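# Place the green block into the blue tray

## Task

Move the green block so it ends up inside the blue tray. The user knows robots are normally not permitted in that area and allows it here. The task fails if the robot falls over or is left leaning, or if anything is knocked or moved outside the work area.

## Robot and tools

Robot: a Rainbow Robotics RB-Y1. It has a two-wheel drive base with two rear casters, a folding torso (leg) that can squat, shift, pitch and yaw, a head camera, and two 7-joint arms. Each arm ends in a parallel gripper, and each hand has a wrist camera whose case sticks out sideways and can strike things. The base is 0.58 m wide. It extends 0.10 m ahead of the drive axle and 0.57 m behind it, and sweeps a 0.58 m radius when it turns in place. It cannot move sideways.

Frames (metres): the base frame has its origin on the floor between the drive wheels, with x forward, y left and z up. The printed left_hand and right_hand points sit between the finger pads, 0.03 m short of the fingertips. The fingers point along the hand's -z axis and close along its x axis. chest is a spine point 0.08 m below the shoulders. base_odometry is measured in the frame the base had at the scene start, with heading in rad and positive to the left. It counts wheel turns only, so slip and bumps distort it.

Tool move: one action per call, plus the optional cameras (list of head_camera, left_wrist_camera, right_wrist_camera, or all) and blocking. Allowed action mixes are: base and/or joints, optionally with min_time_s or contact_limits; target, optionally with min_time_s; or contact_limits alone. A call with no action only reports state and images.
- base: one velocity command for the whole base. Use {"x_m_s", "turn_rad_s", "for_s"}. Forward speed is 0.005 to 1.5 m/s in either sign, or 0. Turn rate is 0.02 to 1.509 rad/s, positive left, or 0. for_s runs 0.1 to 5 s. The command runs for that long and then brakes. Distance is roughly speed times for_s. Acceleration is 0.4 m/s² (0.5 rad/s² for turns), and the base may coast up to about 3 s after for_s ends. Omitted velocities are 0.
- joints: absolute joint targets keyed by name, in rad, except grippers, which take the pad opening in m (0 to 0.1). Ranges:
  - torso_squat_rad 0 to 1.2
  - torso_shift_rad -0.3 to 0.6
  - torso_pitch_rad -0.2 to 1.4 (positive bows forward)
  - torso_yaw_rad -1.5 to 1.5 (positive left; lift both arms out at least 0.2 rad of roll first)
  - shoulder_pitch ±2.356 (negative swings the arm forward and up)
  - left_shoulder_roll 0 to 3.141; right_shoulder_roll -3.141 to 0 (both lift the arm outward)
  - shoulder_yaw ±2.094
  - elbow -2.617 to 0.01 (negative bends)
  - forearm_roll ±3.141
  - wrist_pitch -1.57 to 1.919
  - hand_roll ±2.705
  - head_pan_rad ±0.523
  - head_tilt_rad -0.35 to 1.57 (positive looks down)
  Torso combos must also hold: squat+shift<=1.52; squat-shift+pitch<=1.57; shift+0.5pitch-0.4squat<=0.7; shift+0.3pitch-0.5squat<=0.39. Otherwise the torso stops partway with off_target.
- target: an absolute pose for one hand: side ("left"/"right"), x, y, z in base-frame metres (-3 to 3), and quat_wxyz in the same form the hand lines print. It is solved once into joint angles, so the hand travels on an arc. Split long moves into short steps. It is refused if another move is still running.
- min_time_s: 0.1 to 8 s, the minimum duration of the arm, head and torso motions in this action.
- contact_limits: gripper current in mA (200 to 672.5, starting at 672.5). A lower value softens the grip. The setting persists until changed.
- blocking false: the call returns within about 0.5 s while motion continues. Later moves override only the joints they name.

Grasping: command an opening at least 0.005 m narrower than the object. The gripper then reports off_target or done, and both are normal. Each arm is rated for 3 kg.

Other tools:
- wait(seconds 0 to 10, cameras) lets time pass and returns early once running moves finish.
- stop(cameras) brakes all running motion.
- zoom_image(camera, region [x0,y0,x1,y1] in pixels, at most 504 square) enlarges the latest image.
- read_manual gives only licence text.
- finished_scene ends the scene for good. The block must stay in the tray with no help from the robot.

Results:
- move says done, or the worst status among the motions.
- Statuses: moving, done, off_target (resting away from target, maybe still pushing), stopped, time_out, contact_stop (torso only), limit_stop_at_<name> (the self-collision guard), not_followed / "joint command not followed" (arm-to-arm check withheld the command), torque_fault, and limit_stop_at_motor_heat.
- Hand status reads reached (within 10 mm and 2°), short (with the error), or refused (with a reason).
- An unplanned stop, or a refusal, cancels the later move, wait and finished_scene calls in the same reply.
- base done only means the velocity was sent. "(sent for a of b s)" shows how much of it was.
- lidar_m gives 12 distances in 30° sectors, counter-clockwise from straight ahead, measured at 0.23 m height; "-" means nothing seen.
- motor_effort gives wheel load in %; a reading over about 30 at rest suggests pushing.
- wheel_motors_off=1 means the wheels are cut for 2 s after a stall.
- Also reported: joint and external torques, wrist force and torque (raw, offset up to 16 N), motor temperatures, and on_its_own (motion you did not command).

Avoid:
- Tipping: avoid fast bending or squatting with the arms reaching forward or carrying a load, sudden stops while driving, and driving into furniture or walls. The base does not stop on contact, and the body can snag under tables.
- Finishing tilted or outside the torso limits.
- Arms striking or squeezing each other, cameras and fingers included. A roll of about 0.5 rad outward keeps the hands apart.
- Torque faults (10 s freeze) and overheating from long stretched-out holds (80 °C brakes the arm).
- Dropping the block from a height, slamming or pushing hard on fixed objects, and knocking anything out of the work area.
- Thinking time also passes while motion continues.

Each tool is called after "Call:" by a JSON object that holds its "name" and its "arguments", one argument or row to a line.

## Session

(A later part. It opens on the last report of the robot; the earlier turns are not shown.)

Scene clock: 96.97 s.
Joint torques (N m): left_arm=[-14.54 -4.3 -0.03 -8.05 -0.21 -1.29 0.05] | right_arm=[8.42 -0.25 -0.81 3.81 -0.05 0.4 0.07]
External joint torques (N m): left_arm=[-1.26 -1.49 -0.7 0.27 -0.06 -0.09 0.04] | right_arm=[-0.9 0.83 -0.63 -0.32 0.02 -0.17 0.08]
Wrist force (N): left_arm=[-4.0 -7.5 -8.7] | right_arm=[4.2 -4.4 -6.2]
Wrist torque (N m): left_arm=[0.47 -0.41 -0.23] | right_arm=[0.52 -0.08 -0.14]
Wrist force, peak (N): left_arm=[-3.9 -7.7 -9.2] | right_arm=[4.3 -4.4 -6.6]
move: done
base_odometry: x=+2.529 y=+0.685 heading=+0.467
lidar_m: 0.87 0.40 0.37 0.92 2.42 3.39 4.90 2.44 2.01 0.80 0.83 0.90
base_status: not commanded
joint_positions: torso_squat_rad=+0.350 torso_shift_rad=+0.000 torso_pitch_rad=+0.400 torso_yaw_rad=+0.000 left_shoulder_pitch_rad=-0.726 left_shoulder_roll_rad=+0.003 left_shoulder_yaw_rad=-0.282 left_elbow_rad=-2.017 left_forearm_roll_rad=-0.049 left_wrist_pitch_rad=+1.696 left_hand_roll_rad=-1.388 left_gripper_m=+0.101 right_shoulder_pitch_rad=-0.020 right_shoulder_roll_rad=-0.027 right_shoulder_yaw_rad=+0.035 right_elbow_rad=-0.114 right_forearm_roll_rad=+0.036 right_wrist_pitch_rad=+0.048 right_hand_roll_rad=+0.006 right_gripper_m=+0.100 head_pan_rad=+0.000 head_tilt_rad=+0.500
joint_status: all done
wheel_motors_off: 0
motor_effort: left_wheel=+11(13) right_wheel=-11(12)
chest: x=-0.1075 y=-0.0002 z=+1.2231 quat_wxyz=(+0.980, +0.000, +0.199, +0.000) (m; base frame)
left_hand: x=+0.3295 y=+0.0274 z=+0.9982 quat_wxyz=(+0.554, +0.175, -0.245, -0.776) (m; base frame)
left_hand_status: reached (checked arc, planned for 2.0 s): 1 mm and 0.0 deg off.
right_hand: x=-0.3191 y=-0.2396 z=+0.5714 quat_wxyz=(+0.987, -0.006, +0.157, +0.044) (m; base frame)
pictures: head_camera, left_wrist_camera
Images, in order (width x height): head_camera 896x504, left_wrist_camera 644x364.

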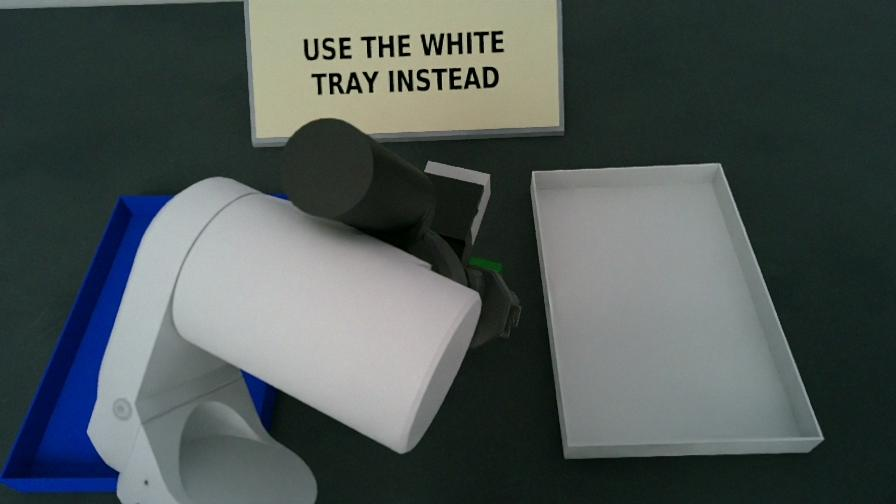

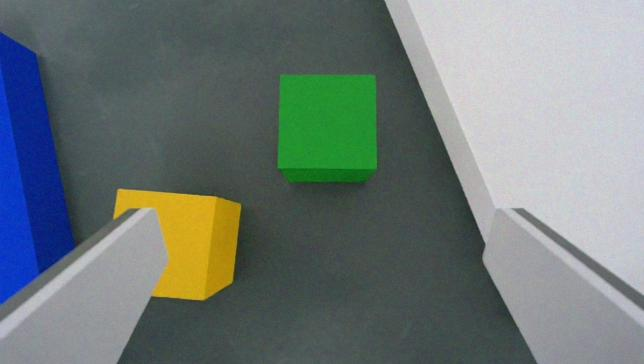

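Call:
{"name": "zoom_image", "arguments": {
  "camera": "left_wrist_camera",
  "region": [250, 50, 410, 200]
}}

Call:
{"name": "zoom_image", "arguments": {
  "camera": "left_wrist_camera",
  "region": [80, 170, 280, 320]
}}

Call:
{"name": "zoom_image", "arguments": {
  "camera": "left_wrist_camera",
  "region": [380, 0, 580, 280]
}}

Scaled by 3.150 from the camera's 644x364 image, which has a finer 1265x715 frame.

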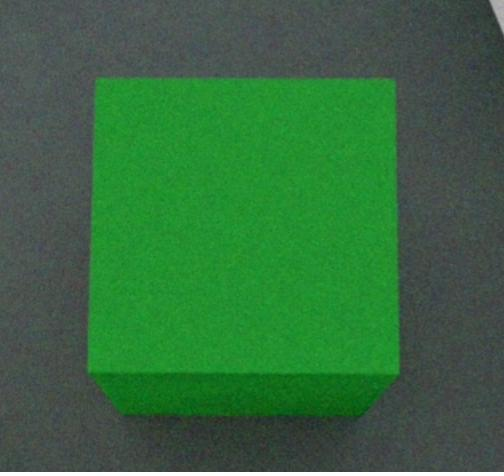

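Scaled by 2.520 from the camera's 644x364 image, which has a finer 1265x715 frame.

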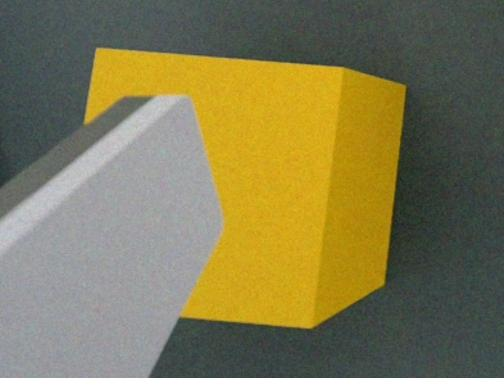

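Scaled by 1.800 from the camera's 644x364 image, which has a finer 1265x715 frame.

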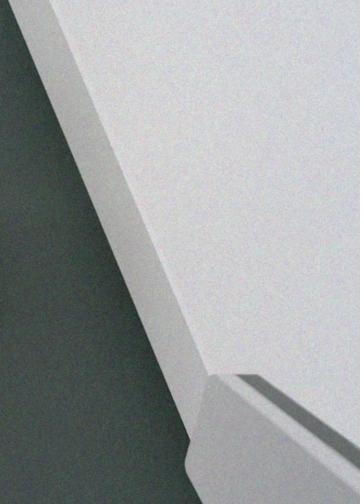

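Call:
{"name": "move", "arguments": {
  "joints": {"left_gripper_m": 0.08}
}}

Call:
{"name": "move", "arguments": {
  "target": {"side": "left", "x": 0.3735, "y": 0.0124, "z": 0.9966, "quat_wxyz": [0.57638, 0.07589, -0.10621, -0.8067]},
  "min_time_s": 1.5,
  "cameras": ["head_camera", "left_wrist_camera"]
}}

Scene clock: 108.30 s.
Joint torques (N m): left_arm=[-15.21 -4.91 -0.73 -8.18 -0.03 -1.51 0.04] | right_arm=[8.4 -0.79 -1.05 3.57 -0.11 0.34 0.11]
External joint torques (N m): left_arm=[-1.93 -2.1 -1.4 0.15 0.12 -0.31 0.03] | right_arm=[-0.93 0.29 -0.86 -0.56 -0.04 -0.23 0.13]
Wrist force (N): left_arm=[-4.0 -7.8 -9.6] | right_arm=[4.3 -4.2 -6.2]
Wrist torque (N m): left_arm=[0.52 -0.40 -0.26] | right_arm=[0.51 -0.07 -0.12]
Wrist force, peak (N): left_arm=[-4.0 -7.8 -9.6] | right_arm=[4.5 -4.4 -6.3]
move: done
base_odometry: x=+2.529 y=+0.685 heading=+0.467
lidar_m: 0.86 0.40 0.37 0.92 2.42 3.37 4.90 2.45 2.01 0.81 0.83 0.90
base_status: not commanded
joint_positions: torso_squat_rad=+0.350 torso_shift_rad=+0.000 torso_pitch_rad=+0.400 torso_yaw_rad=+0.000 left_shoulder_pitch_rad=-0.726 left_shoulder_roll_rad=+0.003 left_shoulder_yaw_rad=-0.282 left_elbow_rad=-2.017 left_forearm_roll_rad=-0.049 left_wrist_pitch_rad=+1.696 left_hand_roll_rad=-1.388 left_gripper_m=+0.080 right_shoulder_pitch_rad=-0.020 right_shoulder_roll_rad=-0.027 right_shoulder_yaw_rad=+0.035 right_elbow_rad=-0.114 right_forearm_roll_rad=+0.036 right_wrist_pitch_rad=+0.048 right_hand_roll_rad=+0.006 right_gripper_m=+0.100 head_pan_rad=+0.000 head_tilt_rad=+0.500
joint_status: all done
wheel_motors_off: 0
motor_effort: left_wheel=+10(13) right_wheel=-11(11)
chest: x=-0.1075 y=-0.0002 z=+1.2231 quat_wxyz=(+0.980, +0.000, +0.199, +0.000) (m; base frame)
left_hand: x=+0.3295 y=+0.0274 z=+0.9982 quat_wxyz=(+0.554, +0.175, -0.245, -0.776) (m; base frame)
right_hand: x=-0.3191 y=-0.2396 z=+0.5714 quat_wxyz=(+0.987, -0.006, +0.157, +0.044) (m; base frame)
pictures: none

Scene clock: 110.13 s.
Joint torques (N m): left_arm=[-20.02 -0.05 2.73 -7.82 0.06 -0.69 0.39] | right_arm=[8.39 -0.71 -0.89 3.53 -0.13 0.45 0.13]
External joint torques (N m): left_arm=[-0.78 -0.49 1.39 0.52 0.09 -0.07 0.38] | right_arm=[-0.94 0.37 -0.7 -0.6 -0.06 -0.12 0.14]
Wrist force (N): left_arm=[-3.8 -6.1 -9.8] | right_arm=[4.3 -4.3 -6.3]
Wrist torque (N m): left_arm=[0.43 -0.39 -0.20] | right_arm=[0.52 -0.06 -0.14]
Wrist force, peak (N): left_arm=[-4.0 -7.7 -9.5] | right_arm=[4.4 -4.5 -6.5]
move: done
base_odometry: x=+2.529 y=+0.685 heading=+0.467
lidar_m: 0.87 0.41 0.37 0.92 2.40 3.38 4.90 2.44 2.01 0.82 0.82 0.90
base_status: not commanded
joint_positions: torso_squat_rad=+0.350 torso_shift_rad=+0.000 torso_pitch_rad=+0.400 torso_yaw_rad=+0.000 left_shoulder_pitch_rad=-1.186 left_shoulder_roll_rad=+0.000 left_shoulder_yaw_rad=-0.120 left_elbow_rad=-1.429 left_forearm_roll_rad=+0.104 left_wrist_pitch_rad=+1.875 left_hand_roll_rad=-1.367 left_gripper_m=+0.080 right_shoulder_pitch_rad=-0.020 right_shoulder_roll_rad=-0.027 right_shoulder_yaw_rad=+0.035 right_elbow_rad=-0.114 right_forearm_roll_rad=+0.036 right_wrist_pitch_rad=+0.048 right_hand_roll_rad=+0.006 right_gripper_m=+0.100 head_pan_rad=+0.000 head_tilt_rad=+0.500
joint_status: all done
wheel_motors_off: 0
motor_effort: left_wheel=+11(13) right_wheel=-11(12)
chest: x=-0.1075 y=-0.0002 z=+1.2231 quat_wxyz=(+0.980, +0.000, +0.199, +0.000) (m; base frame)
left_hand: x=+0.3735 y=+0.0125 z=+0.9966 quat_wxyz=(+0.576, +0.076, -0.106, -0.807) (m; base frame)
left_hand_status: reached (checked arc, planned for 1.5 s): 0 mm and 0.0 deg off.
right_hand: x=-0.3191 y=-0.2396 z=+0.5714 quat_wxyz=(+0.987, -0.006, +0.157, +0.044) (m; base frame)
pictures: head_camera, left_wrist_camera
Images, in order (width x height): head_camera 896x504, left_wrist_camera 644x364.

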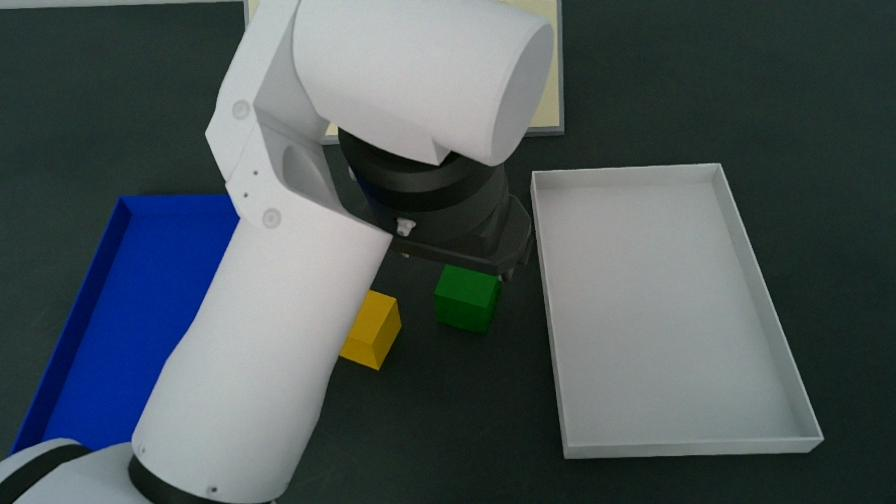

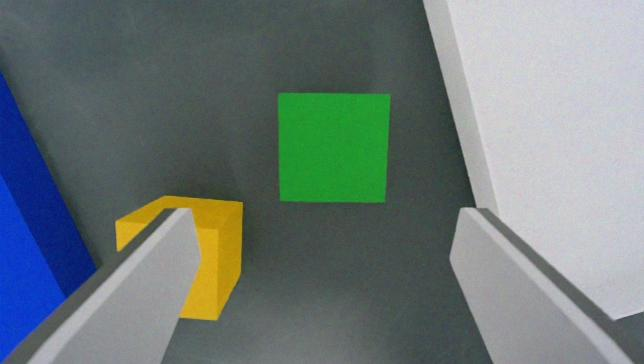

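Call:
{"name": "zoom_image", "arguments": {
  "camera": "left_wrist_camera",
  "region": [250, 70, 410, 220]
}}

Call:
{"name": "zoom_image", "arguments": {
  "camera": "left_wrist_camera",
  "region": [90, 180, 290, 340]
}}

Call:
{"name": "zoom_image", "arguments": {
  "camera": "left_wrist_camera",
  "region": [400, 120, 580, 300]
}}

Scaled by 3.150 from the camera's 644x364 image, which has a finer 1265x715 frame.

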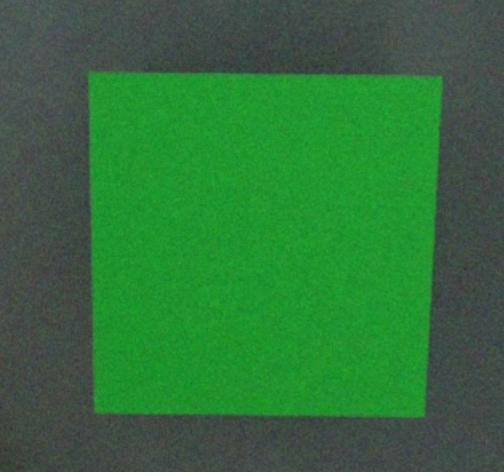

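Scaled by 2.520 from the camera's 644x364 image, which has a finer 1265x715 frame.

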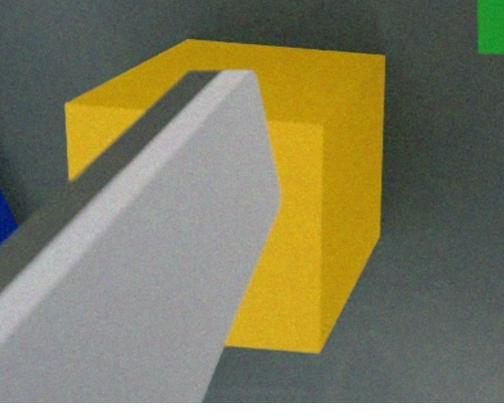

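Scaled by 2.800 from the camera's 644x364 image, which has a finer 1265x715 frame.

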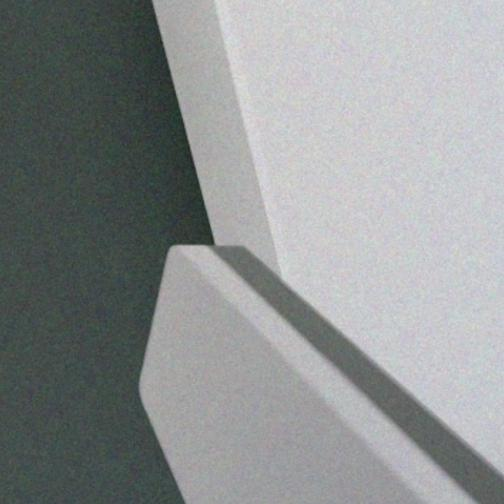

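Call:
{"name": "move", "arguments": {
  "target": {"side": "left", "x": 0.3865, "y": 0.0055, "z": 0.943, "quat_wxyz": [0.57818, 0.06077, -0.08505, -0.80919]},
  "min_time_s": 1.2,
  "cameras": ["head_camera", "left_wrist_camera"]
}}

Scene clock: 119.80 s.
Joint torques (N m): left_arm=[-20.67 0.37 0.38 -8.65 0.17 -0.89 0.14] | right_arm=[8.39 -0.67 -1.11 3.61 -0.1 0.38 0.02]
External joint torques (N m): left_arm=[-0.58 -0.41 -1.02 0.16 0.19 -0.35 0.14] | right_arm=[-0.94 0.41 -0.92 -0.53 -0.03 -0.19 0.04]
Wrist force (N): left_arm=[-3.5 -5.1 -10.2] | right_arm=[4.2 -4.4 -6.4]
Wrist torque (N m): left_arm=[0.31 -0.34 -0.21] | right_arm=[0.53 -0.07 -0.14]
Wrist force, peak (N): left_arm=[-4.1 -5.4 -10.7] | right_arm=[4.5 -4.4 -6.4]
move: done
base_odometry: x=+2.529 y=+0.685 heading=+0.467
lidar_m: 0.87 0.40 0.37 0.92 2.42 3.39 4.90 2.44 2.01 0.81 0.82 0.90
base_status: not commanded
joint_positions: torso_squat_rad=+0.350 torso_shift_rad=+0.000 torso_pitch_rad=+0.400 torso_yaw_rad=+0.000 left_shoulder_pitch_rad=-1.225 left_shoulder_roll_rad=+0.000 left_shoulder_yaw_rad=-0.136 left_elbow_rad=-1.155 left_forearm_roll_rad=+0.127 left_wrist_pitch_rad=+1.687 left_hand_roll_rad=-1.366 left_gripper_m=+0.080 right_shoulder_pitch_rad=-0.020 right_shoulder_roll_rad=-0.027 right_shoulder_yaw_rad=+0.035 right_elbow_rad=-0.114 right_forearm_roll_rad=+0.036 right_wrist_pitch_rad=+0.048 right_hand_roll_rad=+0.006 right_gripper_m=+0.100 head_pan_rad=+0.000 head_tilt_rad=+0.500
joint_status: all done
wheel_motors_off: 0
motor_effort: left_wheel=+11(13) right_wheel=-10(12)
chest: x=-0.1075 y=-0.0002 z=+1.2231 quat_wxyz=(+0.980, +0.000, +0.199, +0.000) (m; base frame)
left_hand: x=+0.3865 y=+0.0057 z=+0.9430 quat_wxyz=(+0.578, +0.061, -0.085, -0.809) (m; base frame)
left_hand_status: reached (checked arc, planned for 1.2 s): 0 mm and 0.0 deg off.
right_hand: x=-0.3191 y=-0.2396 z=+0.5714 quat_wxyz=(+0.987, -0.006, +0.157, +0.044) (m; base frame)
pictures: head_camera, left_wrist_camera
Images, in order (width x height): head_camera 896x504, left_wrist_camera 644x364.

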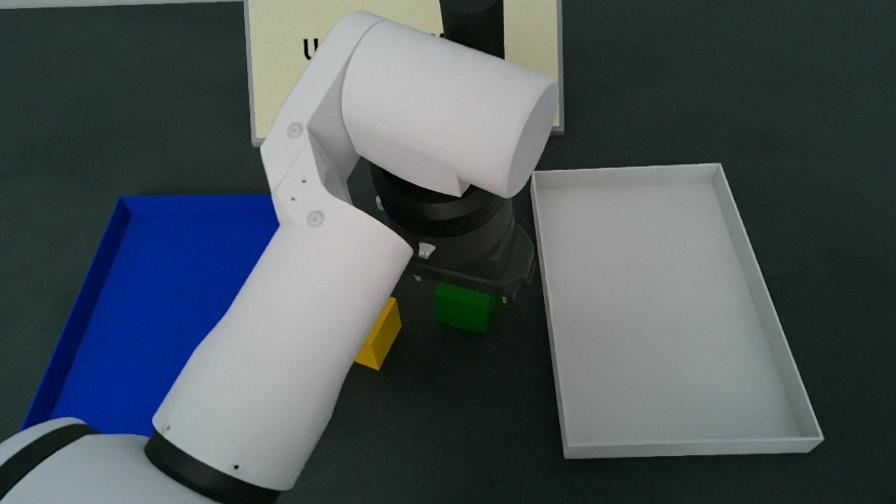

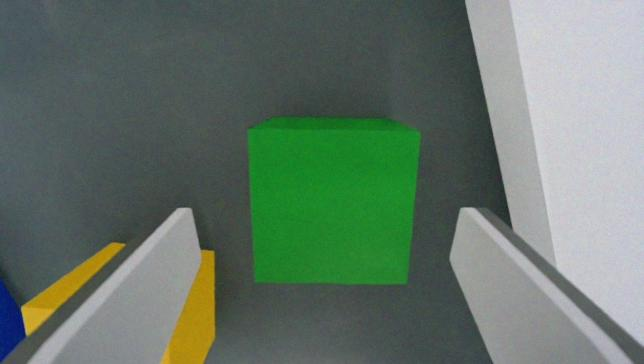

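Call:
{"name": "move", "arguments": {
  "target": {"side": "left", "x": 0.3942, "y": 0.0006, "z": 0.904, "quat_wxyz": [0.57818, 0.06077, -0.08505, -0.80919]},
  "min_time_s": 1.2,
  "cameras": ["head_camera", "left_wrist_camera"]
}}

Scene clock: 127.70 s.
Joint torques (N m): left_arm=[-21.39 0.17 0.05 -8.68 0.48 -0.66 -0.05] | right_arm=[8.49 -0.44 -0.97 3.81 -0.06 0.36 0.06]
External joint torques (N m): left_arm=[-0.95 -0.79 -1.4 0.22 0.49 -0.13 -0.05] | right_arm=[-0.84 0.64 -0.78 -0.33 0 -0.21 0.07]
Wrist force (N): left_arm=[-4.1 -5.4 -9.5] | right_arm=[4.4 -4.3 -6.2]
Wrist torque (N m): left_arm=[0.36 -0.43 -0.25] | right_arm=[0.51 -0.06 -0.14]
Wrist force, peak (N): left_arm=[-3.9 -5.4 -10.6] | right_arm=[4.4 -4.5 -6.4]
move: done
base_odometry: x=+2.529 y=+0.685 heading=+0.467
lidar_m: 0.87 0.41 0.36 0.91 2.42 3.38 4.90 2.43 2.01 0.81 0.84 0.91
base_status: not commanded
joint_positions: torso_squat_rad=+0.350 torso_shift_rad=+0.000 torso_pitch_rad=+0.400 torso_yaw_rad=+0.000 left_shoulder_pitch_rad=-1.249 left_shoulder_roll_rad=+0.000 left_shoulder_yaw_rad=-0.165 left_elbow_rad=-0.965 left_forearm_roll_rad=+0.148 left_wrist_pitch_rad=+1.516 left_hand_roll_rad=-1.358 left_gripper_m=+0.080 right_shoulder_pitch_rad=-0.020 right_shoulder_roll_rad=-0.027 right_shoulder_yaw_rad=+0.035 right_elbow_rad=-0.114 right_forearm_roll_rad=+0.036 right_wrist_pitch_rad=+0.048 right_hand_roll_rad=+0.006 right_gripper_m=+0.100 head_pan_rad=+0.000 head_tilt_rad=+0.500
joint_status: all done
wheel_motors_off: 0
motor_effort: left_wheel=+11(12) right_wheel=-12(12)
chest: x=-0.1075 y=-0.0002 z=+1.2231 quat_wxyz=(+0.980, +0.000, +0.199, +0.000) (m; base frame)
left_hand: x=+0.3942 y=+0.0008 z=+0.9040 quat_wxyz=(+0.578, +0.061, -0.085, -0.809) (m; base frame)
left_hand_status: reached (checked arc, planned for 1.2 s): 0 mm and 0.0 deg off.
right_hand: x=-0.3191 y=-0.2396 z=+0.5714 quat_wxyz=(+0.987, -0.006, +0.157, +0.044) (m; base frame)
pictures: head_camera, left_wrist_camera
Images, in order (width x height): head_camera 896x504, left_wrist_camera 644x364.

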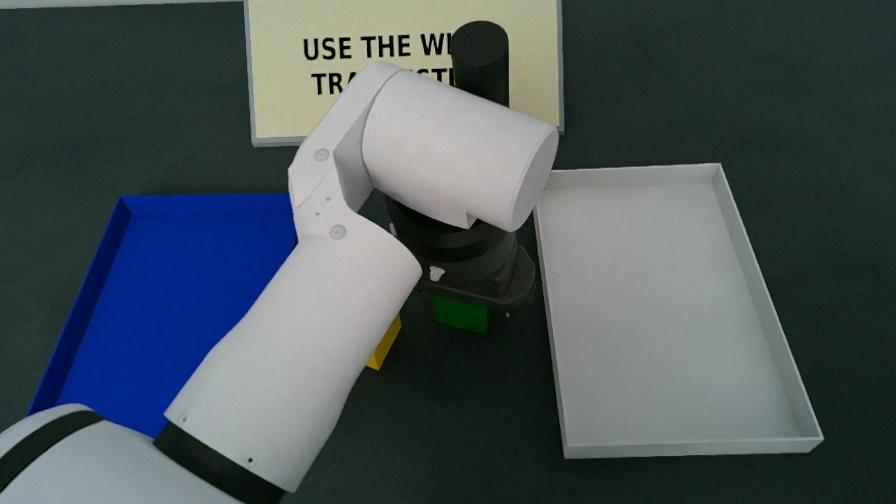

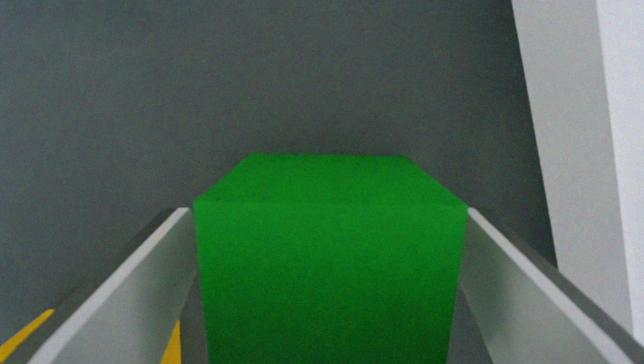

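Call:
{"name": "move", "arguments": {
  "joints": {"left_gripper_m": 0.035},
  "contact_limits": {"left_gripper_m": 450},
  "cameras": ["left_wrist_camera"]
}}

Scene clock: 129.97 s.
Joint torques (N m): left_arm=[-21.82 0.33 0.15 -8.64 0.33 -0.84 0.11] | right_arm=[8.44 -0.42 -0.98 3.87 -0.08 0.36 -0.06]
External joint torques (N m): left_arm=[-1.38 -0.63 -1.31 0.26 0.34 -0.31 0.11] | right_arm=[-0.88 0.65 -0.8 -0.26 -0.02 -0.21 -0.04]
Wrist force (N): left_arm=[-4.1 -4.9 -9.3] | right_arm=[4.4 -4.3 -6.1]
Wrist torque (N m): left_arm=[0.35 -0.45 -0.20] | right_arm=[0.52 -0.07 -0.14]
Wrist force, peak (N): left_arm=[-4.2 -5.6 -10.3] | right_arm=[4.4 -4.3 -6.4]
move: off_target
base_odometry: x=+2.529 y=+0.685 heading=+0.467
lidar_m: 0.87 0.41 0.37 0.91 2.42 3.38 4.90 2.43 2.01 0.81 0.84 0.91
base_status: not commanded
joint_positions: torso_squat_rad=+0.350 torso_shift_rad=+0.000 torso_pitch_rad=+0.400 torso_yaw_rad=+0.000 left_shoulder_pitch_rad=-1.249 left_shoulder_roll_rad=+0.000 left_shoulder_yaw_rad=-0.165 left_elbow_rad=-0.965 left_forearm_roll_rad=+0.148 left_wrist_pitch_rad=+1.516 left_hand_roll_rad=-1.358 left_gripper_m=+0.051 right_shoulder_pitch_rad=-0.020 right_shoulder_roll_rad=-0.027 right_shoulder_yaw_rad=+0.035 right_elbow_rad=-0.114 right_forearm_roll_rad=+0.036 right_wrist_pitch_rad=+0.048 right_hand_roll_rad=+0.006 right_gripper_m=+0.100 head_pan_rad=+0.000 head_tilt_rad=+0.500
joint_status: left_gripper_m off_target (ended at +0.051, target +0.035)
wheel_motors_off: 0
motor_effort: left_wheel=+11(13) right_wheel=-11(12)
contact_limits: left_gripper_m 450 mA
chest: x=-0.1075 y=-0.0002 z=+1.2231 quat_wxyz=(+0.980, +0.000, +0.199, +0.000) (m; base frame)
left_hand: x=+0.3942 y=+0.0008 z=+0.9040 quat_wxyz=(+0.578, +0.061, -0.085, -0.809) (m; base frame)
right_hand: x=-0.3191 y=-0.2396 z=+0.5714 quat_wxyz=(+0.987, -0.006, +0.157, +0.044) (m; base frame)
pictures: left_wrist_camera
Images, in order (width x height): left_wrist_camera 644x364.

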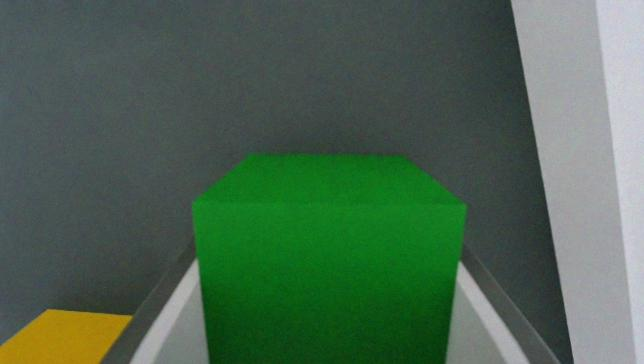

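Call:
{"name": "move", "arguments": {
  "target": {"side": "left", "x": 0.3885, "y": 0.002, "z": 0.985, "quat_wxyz": [0.57536, 0.0911, -0.1275, -0.80523]},
  "min_time_s": 1.8,
  "cameras": ["head_camera", "left_wrist_camera"]
}}

Scene clock: 135.40 s.
Joint torques (N m): left_arm=[-19.2 0.93 0.39 -9.73 0.08 -0.84 0.2] | right_arm=[8.41 -0.58 -1.18 3.78 -0.07 0.38 0.05]
External joint torques (N m): left_arm=[0.36 0.37 -1.54 -1.19 0.16 -0.12 0.19] | right_arm=[-0.91 0.5 -1 -0.35 0 -0.19 0.07]
Wrist force (N): left_arm=[-3.5 -6.3 -10.9] | right_arm=[4.4 -4.2 -6.2]
Wrist torque (N m): left_arm=[0.39 -0.35 -0.21] | right_arm=[0.50 -0.05 -0.14]
Wrist force, peak (N): left_arm=[-4.0 -6.6 -10.8] | right_arm=[4.5 -4.5 -6.3]
move: done
base_odometry: x=+2.529 y=+0.685 heading=+0.467
lidar_m: 0.87 0.40 0.36 0.93 2.42 3.38 4.89 2.43 2.01 0.82 0.83 0.90
base_status: not commanded
joint_positions: torso_squat_rad=+0.350 torso_shift_rad=+0.000 torso_pitch_rad=+0.400 torso_yaw_rad=+0.000 left_shoulder_pitch_rad=-1.194 left_shoulder_roll_rad=+0.029 left_shoulder_yaw_rad=-0.179 left_elbow_rad=-1.364 left_forearm_roll_rad=+0.144 left_wrist_pitch_rad=+1.757 left_hand_roll_rad=-1.322 left_gripper_m=+0.051 right_shoulder_pitch_rad=-0.020 right_shoulder_roll_rad=-0.027 right_shoulder_yaw_rad=+0.035 right_elbow_rad=-0.114 right_forearm_roll_rad=+0.036 right_wrist_pitch_rad=+0.048 right_hand_roll_rad=+0.006 right_gripper_m=+0.100 head_pan_rad=+0.000 head_tilt_rad=+0.500
joint_status: all done
wheel_motors_off: 0
motor_effort: left_wheel=+10(14) right_wheel=-11(12)
contact_limits: left_gripper_m 450 mA
chest: x=-0.1075 y=-0.0002 z=+1.2231 quat_wxyz=(+0.980, +0.000, +0.199, +0.000) (m; base frame)
left_hand: x=+0.3885 y=+0.0019 z=+0.9850 quat_wxyz=(+0.574, +0.091, -0.127, -0.804) (m; base frame)
left_hand_status: reached (checked arc, planned for 1.8 s): 0 mm and 0.0 deg off.
right_hand: x=-0.3191 y=-0.2396 z=+0.5714 quat_wxyz=(+0.987, -0.006, +0.157, +0.044) (m; base frame)
pictures: head_camera, left_wrist_camera
Images, in order (width x height): head_camera 896x504, left_wrist_camera 644x364.

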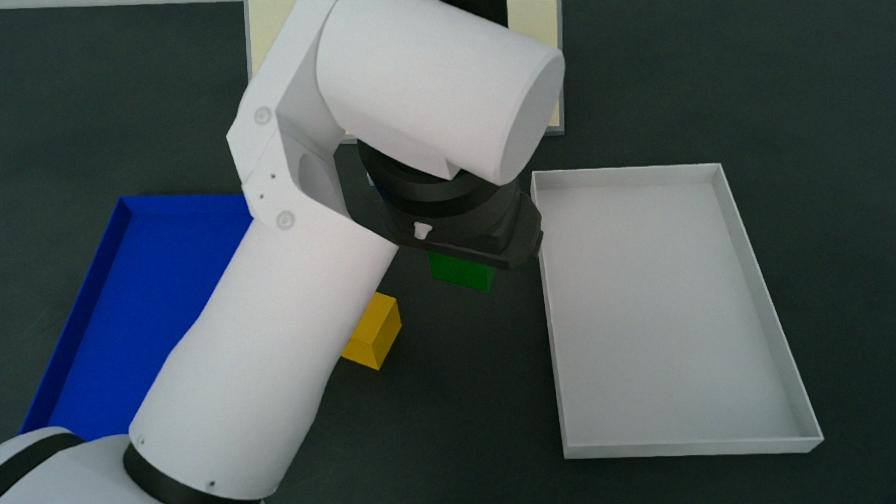

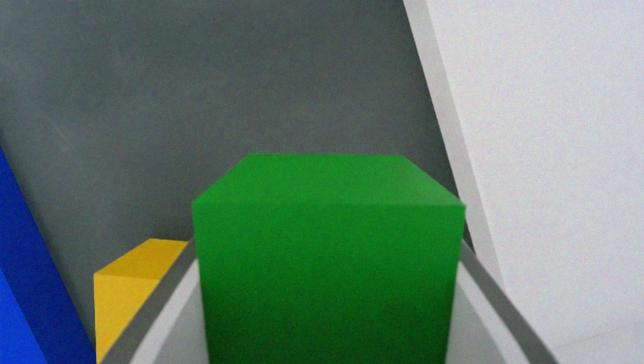

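Call:
{"name": "move", "arguments": {
  "target": {"side": "left", "x": 0.384, "y": 0.14, "z": 0.995, "quat_wxyz": [0.6252, 0.09902, -0.1211, -0.76463]},
  "min_time_s": 1.5
}}

Call:
{"name": "move", "arguments": {
  "target": {"side": "left", "x": 0.382, "y": 0.27, "z": 0.985, "quat_wxyz": [0.66069, 0.1165, -0.12877, -0.7303]},
  "min_time_s": 1.5,
  "cameras": ["head_camera", "left_wrist_camera"]
}}

Scene clock: 138.40 s.
Joint torques (N m): left_arm=[-17.85 4.32 2.77 -9.53 0.53 -0.89 -0.16] | right_arm=[8.38 -0.54 -1.03 3.7 -0.08 0.45 0.09]
External joint torques (N m): left_arm=[0.14 0.28 0.36 -1.58 0.56 -0.17 -0.17] | right_arm=[-0.94 0.54 -0.84 -0.43 -0.01 -0.12 0.1]
Wrist force (N): left_arm=[-3.6 -5.9 -11.1] | right_arm=[4.2 -4.4 -6.2]
Wrist torque (N m): left_arm=[0.35 -0.36 -0.12] | right_arm=[0.53 -0.07 -0.14]
Wrist force, peak (N): left_arm=[-4.2 -6.0 -11.5] | right_arm=[4.5 -4.4 -6.4]
move: done
base_odometry: x=+2.529 y=+0.685 heading=+0.467
lidar_m: 0.87 0.41 0.37 0.93 2.41 3.38 4.91 2.44 2.00 0.80 0.83 0.90
base_status: not commanded
joint_positions: torso_squat_rad=+0.350 torso_shift_rad=+0.000 torso_pitch_rad=+0.400 torso_yaw_rad=+0.000 left_shoulder_pitch_rad=-1.009 left_shoulder_roll_rad=+0.234 left_shoulder_yaw_rad=-0.013 left_elbow_rad=-1.660 left_forearm_roll_rad=+0.224 left_wrist_pitch_rad=+1.898 left_hand_roll_rad=-1.410 left_gripper_m=+0.051 right_shoulder_pitch_rad=-0.020 right_shoulder_roll_rad=-0.027 right_shoulder_yaw_rad=+0.035 right_elbow_rad=-0.114 right_forearm_roll_rad=+0.036 right_wrist_pitch_rad=+0.048 right_hand_roll_rad=+0.006 right_gripper_m=+0.100 head_pan_rad=+0.000 head_tilt_rad=+0.500
joint_status: all done
wheel_motors_off: 0
motor_effort: left_wheel=+10(12) right_wheel=-10(12)
contact_limits: left_gripper_m 450 mA
chest: x=-0.1075 y=-0.0002 z=+1.2231 quat_wxyz=(+0.980, +0.000, +0.199, +0.000) (m; base frame)
left_hand: x=+0.3843 y=+0.1399 z=+0.9947 quat_wxyz=(+0.625, +0.100, -0.120, -0.765) (m; base frame)
left_hand_status: reached (checked arc, planned for 1.5 s): 0 mm and 0.1 deg off.
right_hand: x=-0.3191 y=-0.2396 z=+0.5714 quat_wxyz=(+0.987, -0.006, +0.157, +0.044) (m; base frame)
pictures: none

Scene clock: 140.23 s.
Joint torques (N m): left_arm=[-15.72 8.95 4.5 -9.39 0.39 -1.19 -0.34] | right_arm=[8.61 -0.59 -0.92 3.64 -0.06 0.42 0.02]
External joint torques (N m): left_arm=[0.33 0.57 1.4 -1.46 0.35 -0.4 -0.34] | right_arm=[-0.71 0.49 -0.74 -0.5 0.01 -0.15 0.04]
Wrist force (N): left_arm=[-3.8 -6.3 -10.7] | right_arm=[4.3 -4.2 -6.0]
Wrist torque (N m): left_arm=[0.36 -0.38 -0.13] | right_arm=[0.50 -0.07 -0.15]
Wrist force, peak (N): left_arm=[-4.2 -6.4 -11.1] | right_arm=[4.4 -4.4 -6.4]
move: done
base_odometry: x=+2.529 y=+0.685 heading=+0.467
lidar_m: 0.87 0.41 0.37 0.92 2.42 3.38 4.90 2.43 2.00 0.81 0.83 0.91
base_status: not commanded
joint_positions: torso_squat_rad=+0.350 torso_shift_rad=+0.000 torso_pitch_rad=+0.400 torso_yaw_rad=+0.000 left_shoulder_pitch_rad=-0.850 left_shoulder_roll_rad=+0.414 left_shoulder_yaw_rad=+0.200 left_elbow_rad=-1.713 left_forearm_roll_rad=+0.344 left_wrist_pitch_rad=+1.832 left_hand_roll_rad=-1.543 left_gripper_m=+0.051 right_shoulder_pitch_rad=-0.020 right_shoulder_roll_rad=-0.027 right_shoulder_yaw_rad=+0.035 right_elbow_rad=-0.114 right_forearm_roll_rad=+0.036 right_wrist_pitch_rad=+0.048 right_hand_roll_rad=+0.006 right_gripper_m=+0.100 head_pan_rad=+0.000 head_tilt_rad=+0.500
joint_status: all done
wheel_motors_off: 0
motor_effort: left_wheel=+11(13) right_wheel=-10(12)
contact_limits: left_gripper_m 450 mA
chest: x=-0.1075 y=-0.0002 z=+1.2231 quat_wxyz=(+0.980, +0.000, +0.199, +0.000) (m; base frame)
left_hand: x=+0.3818 y=+0.2698 z=+0.9850 quat_wxyz=(+0.661, +0.117, -0.129, -0.730) (m; base frame)
left_hand_status: reached (checked arc, planned for 1.5 s): 0 mm and 0.0 deg off.
right_hand: x=-0.3191 y=-0.2396 z=+0.5714 quat_wxyz=(+0.987, -0.006, +0.157, +0.044) (m; base frame)
pictures: head_camera, left_wrist_camera
Images, in order (width x height): head_camera 896x504, left_wrist_camera 644x364.

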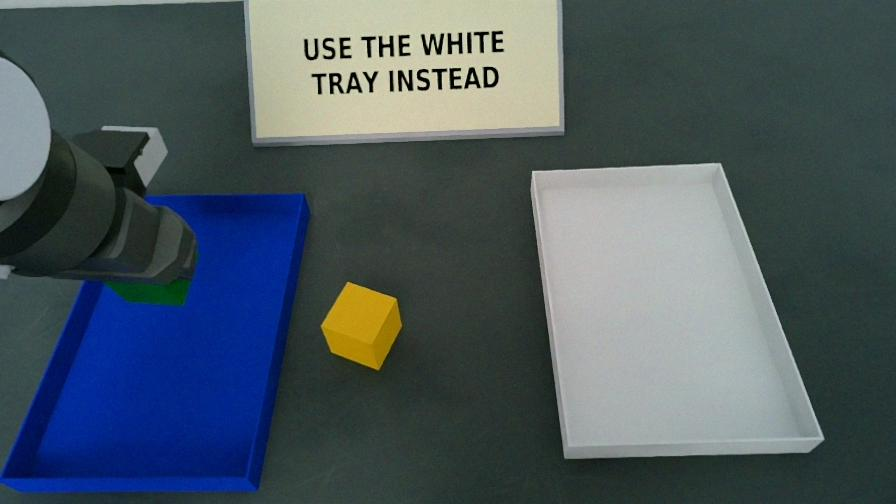

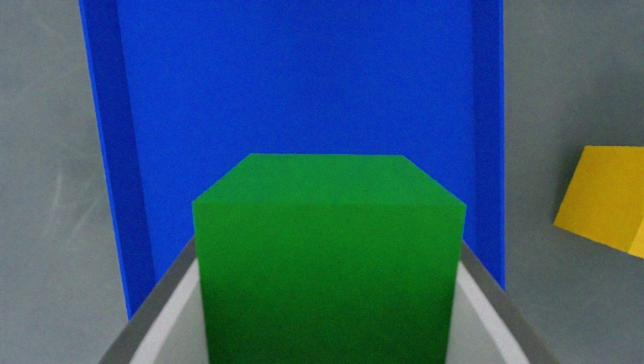

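Call:
{"name": "move", "arguments": {
  "target": {"side": "left", "x": 0.382, "y": 0.28, "z": 0.937, "quat_wxyz": [0.66721, 0.07013, -0.07752, -0.7375]},
  "min_time_s": 1.2,
  "cameras": ["head_camera", "left_wrist_camera"]
}}

Scene clock: 143.17 s.
Joint torques (N m): left_arm=[-18.27 10.06 2.85 -8.3 -0.1 -0.87 -0.24] | right_arm=[8.38 -0.55 -0.98 3.73 -0.08 0.37 0.08]
External joint torques (N m): left_arm=[-1.3 1.15 -0.2 0 -0.18 -0.33 -0.24] | right_arm=[-0.94 0.53 -0.8 -0.4 -0.01 -0.2 0.1]
Wrist force (N): left_arm=[-3.7 -5.5 -11.1] | right_arm=[4.3 -4.4 -6.1]
Wrist torque (N m): left_arm=[0.32 -0.36 -0.13] | right_arm=[0.52 -0.07 -0.14]
Wrist force, peak (N): left_arm=[-4.3 -5.5 -11.8] | right_arm=[4.3 -4.3 -6.5]
move: done
base_odometry: x=+2.529 y=+0.685 heading=+0.467
lidar_m: 0.87 0.40 0.37 0.93 2.42 3.38 4.90 2.44 2.01 0.81 0.82 0.90
base_status: not commanded
joint_positions: torso_squat_rad=+0.350 torso_shift_rad=+0.000 torso_pitch_rad=+0.400 torso_yaw_rad=+0.000 left_shoulder_pitch_rad=-0.892 left_shoulder_roll_rad=+0.422 left_shoulder_yaw_rad=+0.175 left_elbow_rad=-1.475 left_forearm_roll_rad=+0.333 left_wrist_pitch_rad=+1.780 left_hand_roll_rad=-1.588 left_gripper_m=+0.051 right_shoulder_pitch_rad=-0.020 right_shoulder_roll_rad=-0.027 right_shoulder_yaw_rad=+0.035 right_elbow_rad=-0.114 right_forearm_roll_rad=+0.036 right_wrist_pitch_rad=+0.048 right_hand_roll_rad=+0.006 right_gripper_m=+0.100 head_pan_rad=+0.000 head_tilt_rad=+0.500
joint_status: all done
wheel_motors_off: 0
motor_effort: left_wheel=+12(13) right_wheel=-11(12)
contact_limits: left_gripper_m 450 mA
chest: x=-0.1075 y=-0.0002 z=+1.2231 quat_wxyz=(+0.980, +0.000, +0.199, +0.000) (m; base frame)
left_hand: x=+0.3811 y=+0.2800 z=+0.9373 quat_wxyz=(+0.667, +0.071, -0.078, -0.737) (m; base frame)
left_hand_status: reached (checked arc, planned for 1.2 s): 1 mm and 0.1 deg off.
right_hand: x=-0.3191 y=-0.2396 z=+0.5714 quat_wxyz=(+0.987, -0.006, +0.157, +0.044) (m; base frame)
pictures: head_camera, left_wrist_camera
Images, in order (width x height): head_camera 896x504, left_wrist_camera 644x364.

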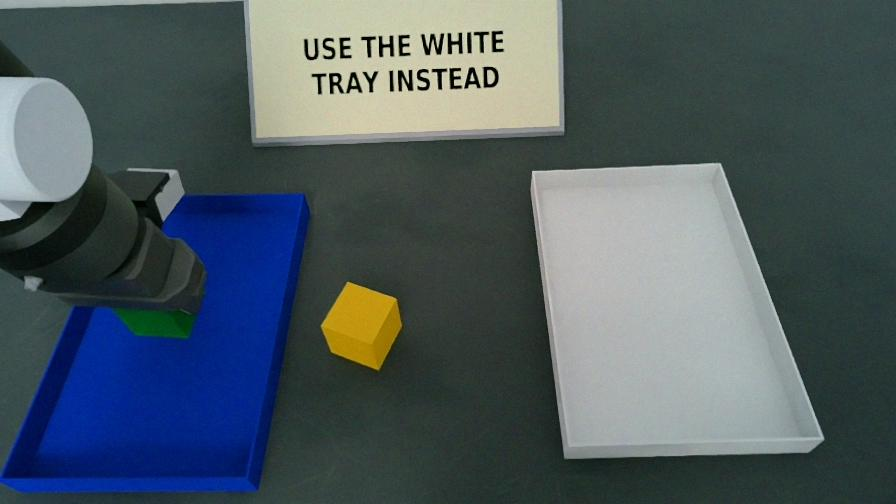

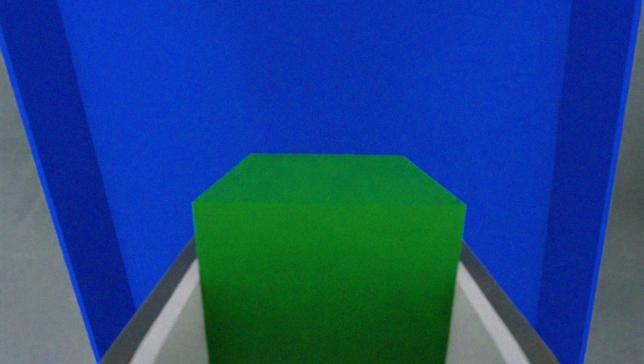

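Call:
{"name": "move", "arguments": {
  "target": {"side": "left", "x": 0.383, "y": 0.28, "z": 0.912, "quat_wxyz": [0.66721, 0.07013, -0.07752, -0.7375]},
  "min_time_s": 1.2,
  "cameras": ["head_camera", "left_wrist_camera"]
}}

Call:
{"name": "zoom_image", "arguments": {
  "camera": "head_camera",
  "region": [0, 160, 340, 504]
}}

Scene clock: 145.23 s.
Joint torques (N m): left_arm=[-16.34 8.01 1.59 -8.21 -0.09 -0.92 -0.6] | right_arm=[8.49 -0.32 -1 3.82 -0.13 0.37 0.06]
External joint torques (N m): left_arm=[0.58 -0.79 -1.36 0.29 -0.18 -0.38 -0.6] | right_arm=[-0.83 0.76 -0.81 -0.31 -0.06 -0.2 0.08]
Wrist force (N): left_arm=[-4.2 -5.3 -11.3] | right_arm=[4.1 -4.3 -6.3]
Wrist torque (N m): left_arm=[0.26 -0.45 -0.14] | right_arm=[0.52 -0.09 -0.14]
Wrist force, peak (N): left_arm=[-3.9 -5.6 -11.6] | right_arm=[4.5 -4.3 -6.3]
move: done
base_odometry: x=+2.529 y=+0.685 heading=+0.467
lidar_m: 0.87 0.41 0.36 0.93 2.42 3.37 4.89 2.43 2.00 0.81 0.83 0.90
base_status: not commanded
joint_positions: torso_squat_rad=+0.350 torso_shift_rad=+0.000 torso_pitch_rad=+0.400 torso_yaw_rad=+0.000 left_shoulder_pitch_rad=-0.877 left_shoulder_roll_rad=+0.407 left_shoulder_yaw_rad=+0.165 left_elbow_rad=-1.407 left_forearm_roll_rad=+0.320 left_wrist_pitch_rad=+1.696 left_hand_roll_rad=-1.604 left_gripper_m=+0.051 right_shoulder_pitch_rad=-0.020 right_shoulder_roll_rad=-0.027 right_shoulder_yaw_rad=+0.035 right_elbow_rad=-0.114 right_forearm_roll_rad=+0.036 right_wrist_pitch_rad=+0.048 right_hand_roll_rad=+0.006 right_gripper_m=+0.100 head_pan_rad=+0.000 head_tilt_rad=+0.500
joint_status: all done
wheel_motors_off: 0
motor_effort: left_wheel=+11(13) right_wheel=-10(12)
contact_limits: left_gripper_m 450 mA
chest: x=-0.1075 y=-0.0002 z=+1.2231 quat_wxyz=(+0.980, +0.000, +0.199, +0.000) (m; base frame)
left_hand: x=+0.3830 y=+0.2801 z=+0.9122 quat_wxyz=(+0.667, +0.070, -0.078, -0.737) (m; base frame)
left_hand_status: reached (checked arc, planned for 1.2 s): 0 mm and 0.0 deg off.
right_hand: x=-0.3191 y=-0.2396 z=+0.5714 quat_wxyz=(+0.987, -0.006, +0.157, +0.044) (m; base frame)
pictures: head_camera, left_wrist_camera
Images, in order (width x height): head_camera 896x504, left_wrist_camera 644x364.

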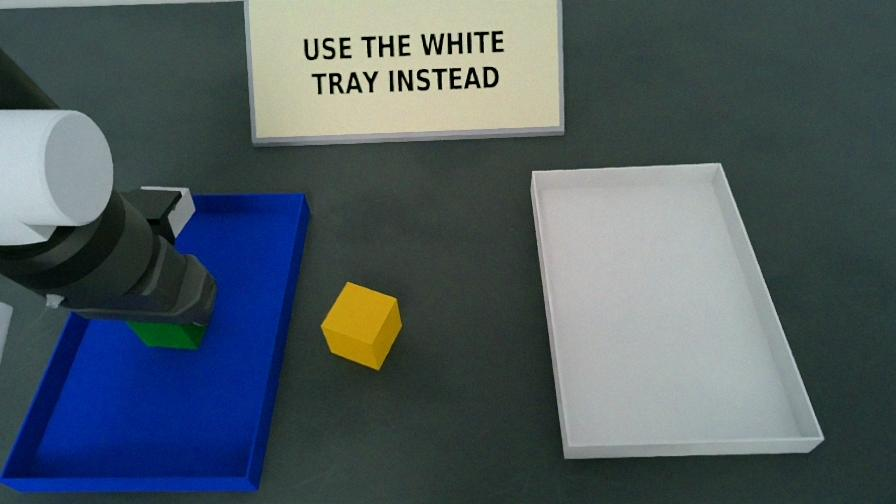

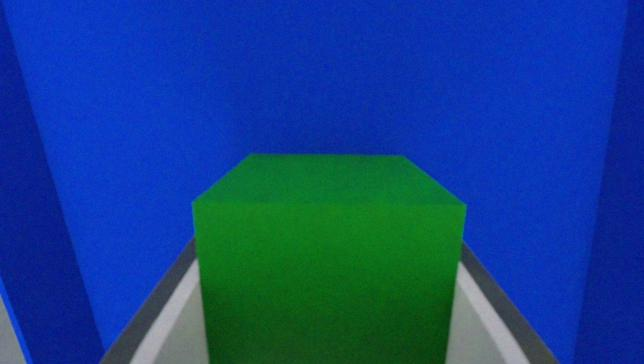

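Scaled by 1.465 from the camera's 896x504 image, which has a finer 1280x720 frame.

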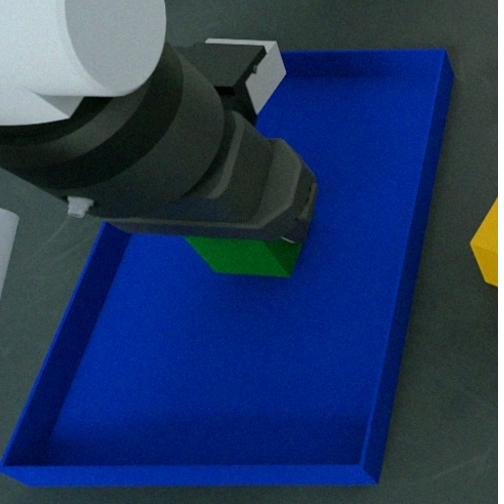

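Call:
{"name": "move", "arguments": {
  "target": {"side": "left", "x": 0.3835, "y": 0.28, "z": 0.908, "quat_wxyz": [0.66721, 0.07013, -0.07752, -0.7375]},
  "min_time_s": 0.6,
  "cameras": ["left_wrist_camera"]
}}

Scene clock: 146.97 s.
Joint torques (N m): left_arm=[-16.62 8.09 2.66 -8.81 -0.05 -1.05 -0.2] | right_arm=[8.57 -0.72 -0.74 3.67 -0.12 0.47 0.1]
External joint torques (N m): left_arm=[0.3 -0.7 -0.27 -0.29 -0.14 -0.51 -0.2] | right_arm=[-0.75 0.37 -0.55 -0.46 -0.05 -0.1 0.12]
Wrist force (N): left_arm=[-3.8 -5.4 -11.3] | right_arm=[4.3 -4.2 -6.2]
Wrist torque (N m): left_arm=[0.27 -0.37 -0.15] | right_arm=[0.51 -0.07 -0.14]
Wrist force, peak (N): left_arm=[-4.2 -5.8 -11.5] | right_arm=[4.5 -4.5 -6.4]
move: done
base_odometry: x=+2.529 y=+0.685 heading=+0.467
lidar_m: 0.87 0.41 0.37 0.92 2.43 3.38 4.90 2.44 2.01 0.81 0.83 0.91
base_status: not commanded
joint_positions: torso_squat_rad=+0.350 torso_shift_rad=+0.000 torso_pitch_rad=+0.400 torso_yaw_rad=+0.000 left_shoulder_pitch_rad=-0.876 left_shoulder_roll_rad=+0.405 left_shoulder_yaw_rad=+0.163 left_elbow_rad=-1.394 left_forearm_roll_rad=+0.318 left_wrist_pitch_rad=+1.682 left_hand_roll_rad=-1.606 left_gripper_m=+0.051 right_shoulder_pitch_rad=-0.020 right_shoulder_roll_rad=-0.027 right_shoulder_yaw_rad=+0.035 right_elbow_rad=-0.114 right_forearm_roll_rad=+0.036 right_wrist_pitch_rad=+0.048 right_hand_roll_rad=+0.006 right_gripper_m=+0.100 head_pan_rad=+0.000 head_tilt_rad=+0.500
joint_status: all done
wheel_motors_off: 0
motor_effort: left_wheel=+10(13) right_wheel=-11(12)
contact_limits: left_gripper_m 450 mA
chest: x=-0.1075 y=-0.0002 z=+1.2231 quat_wxyz=(+0.980, +0.000, +0.199, +0.000) (m; base frame)
left_hand: x=+0.3835 y=+0.2801 z=+0.9082 quat_wxyz=(+0.667, +0.070, -0.078, -0.737) (m; base frame)
left_hand_status: reached (checked arc, planned for 0.6 s): 0 mm and 0.0 deg off.
right_hand: x=-0.3191 y=-0.2396 z=+0.5714 quat_wxyz=(+0.987, -0.006, +0.157, +0.044) (m; base frame)
pictures: left_wrist_camera
Images, in order (width x height): left_wrist_camera 644x364.

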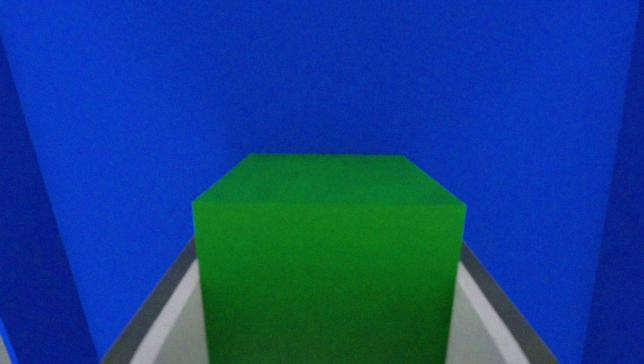

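Call:
{"name": "move", "arguments": {
  "target": {"side": "left", "x": 0.384, "y": 0.28, "z": 0.905, "quat_wxyz": [0.66721, 0.07013, -0.07752, -0.7375]},
  "min_time_s": 0.6,
  "cameras": ["head_camera", "left_wrist_camera"]
}}

Call:
{"name": "zoom_image", "arguments": {
  "camera": "head_camera",
  "region": [60, 260, 320, 404]
}}

Scene clock: 148.37 s.
Joint torques (N m): left_arm=[-16.51 7.24 1.87 -7.56 0.16 -1.01 -0.31] | right_arm=[8.41 -0.73 -0.92 3.7 -0.07 0.36 0.12]
External joint torques (N m): left_arm=[0.44 -1.55 -1.04 0.99 0.07 -0.47 -0.31] | right_arm=[-0.92 0.35 -0.74 -0.44 -0.01 -0.21 0.14]
Wrist force (N): left_arm=[-3.5 -4.9 -6.5] | right_arm=[4.4 -4.4 -6.2]
Wrist torque (N m): left_arm=[0.24 -0.26 -0.12] | right_arm=[0.54 -0.05 -0.15]
Wrist force, peak (N): left_arm=[-3.9 -5.3 -12.1] | right_arm=[4.5 -4.5 -6.2]
move: done
base_odometry: x=+2.529 y=+0.685 heading=+0.467
lidar_m: 0.87 0.41 0.37 0.92 2.42 3.38 4.89 2.44 2.00 0.81 0.83 0.90
base_status: not commanded
joint_positions: torso_squat_rad=+0.350 torso_shift_rad=+0.000 torso_pitch_rad=+0.400 torso_yaw_rad=+0.000 left_shoulder_pitch_rad=-0.876 left_shoulder_roll_rad=+0.403 left_shoulder_yaw_rad=+0.162 left_elbow_rad=-1.383 left_forearm_roll_rad=+0.316 left_wrist_pitch_rad=+1.671 left_hand_roll_rad=-1.608 left_gripper_m=+0.051 right_shoulder_pitch_rad=-0.020 right_shoulder_roll_rad=-0.027 right_shoulder_yaw_rad=+0.035 right_elbow_rad=-0.114 right_forearm_roll_rad=+0.036 right_wrist_pitch_rad=+0.048 right_hand_roll_rad=+0.006 right_gripper_m=+0.100 head_pan_rad=+0.000 head_tilt_rad=+0.500
joint_status: all done
wheel_motors_off: 0
motor_effort: left_wheel=+13(13) right_wheel=-10(12)
contact_limits: left_gripper_m 450 mA
chest: x=-0.1075 y=-0.0002 z=+1.2231 quat_wxyz=(+0.980, +0.000, +0.199, +0.000) (m; base frame)
left_hand: x=+0.3841 y=+0.2802 z=+0.9053 quat_wxyz=(+0.667, +0.070, -0.078, -0.737) (m; base frame)
left_hand_status: reached (checked arc, planned for 0.6 s): 0 mm and 0.0 deg off.
right_hand: x=-0.3191 y=-0.2396 z=+0.5714 quat_wxyz=(+0.987, -0.006, +0.157, +0.044) (m; base frame)
pictures: head_camera, left_wrist_camera
Images, in order (width x height): head_camera 896x504, left_wrist_camera 644x364.

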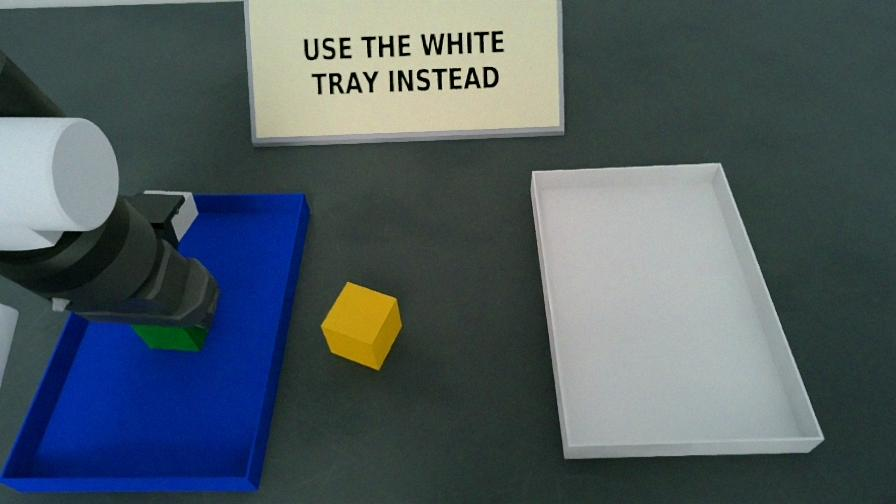

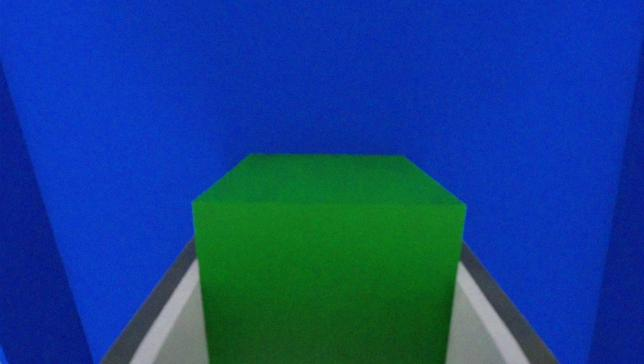

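Scaled by 1.938 from the camera's 896x504 image, which has a finer 1280x720 frame.

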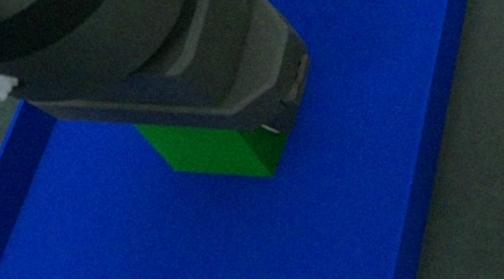

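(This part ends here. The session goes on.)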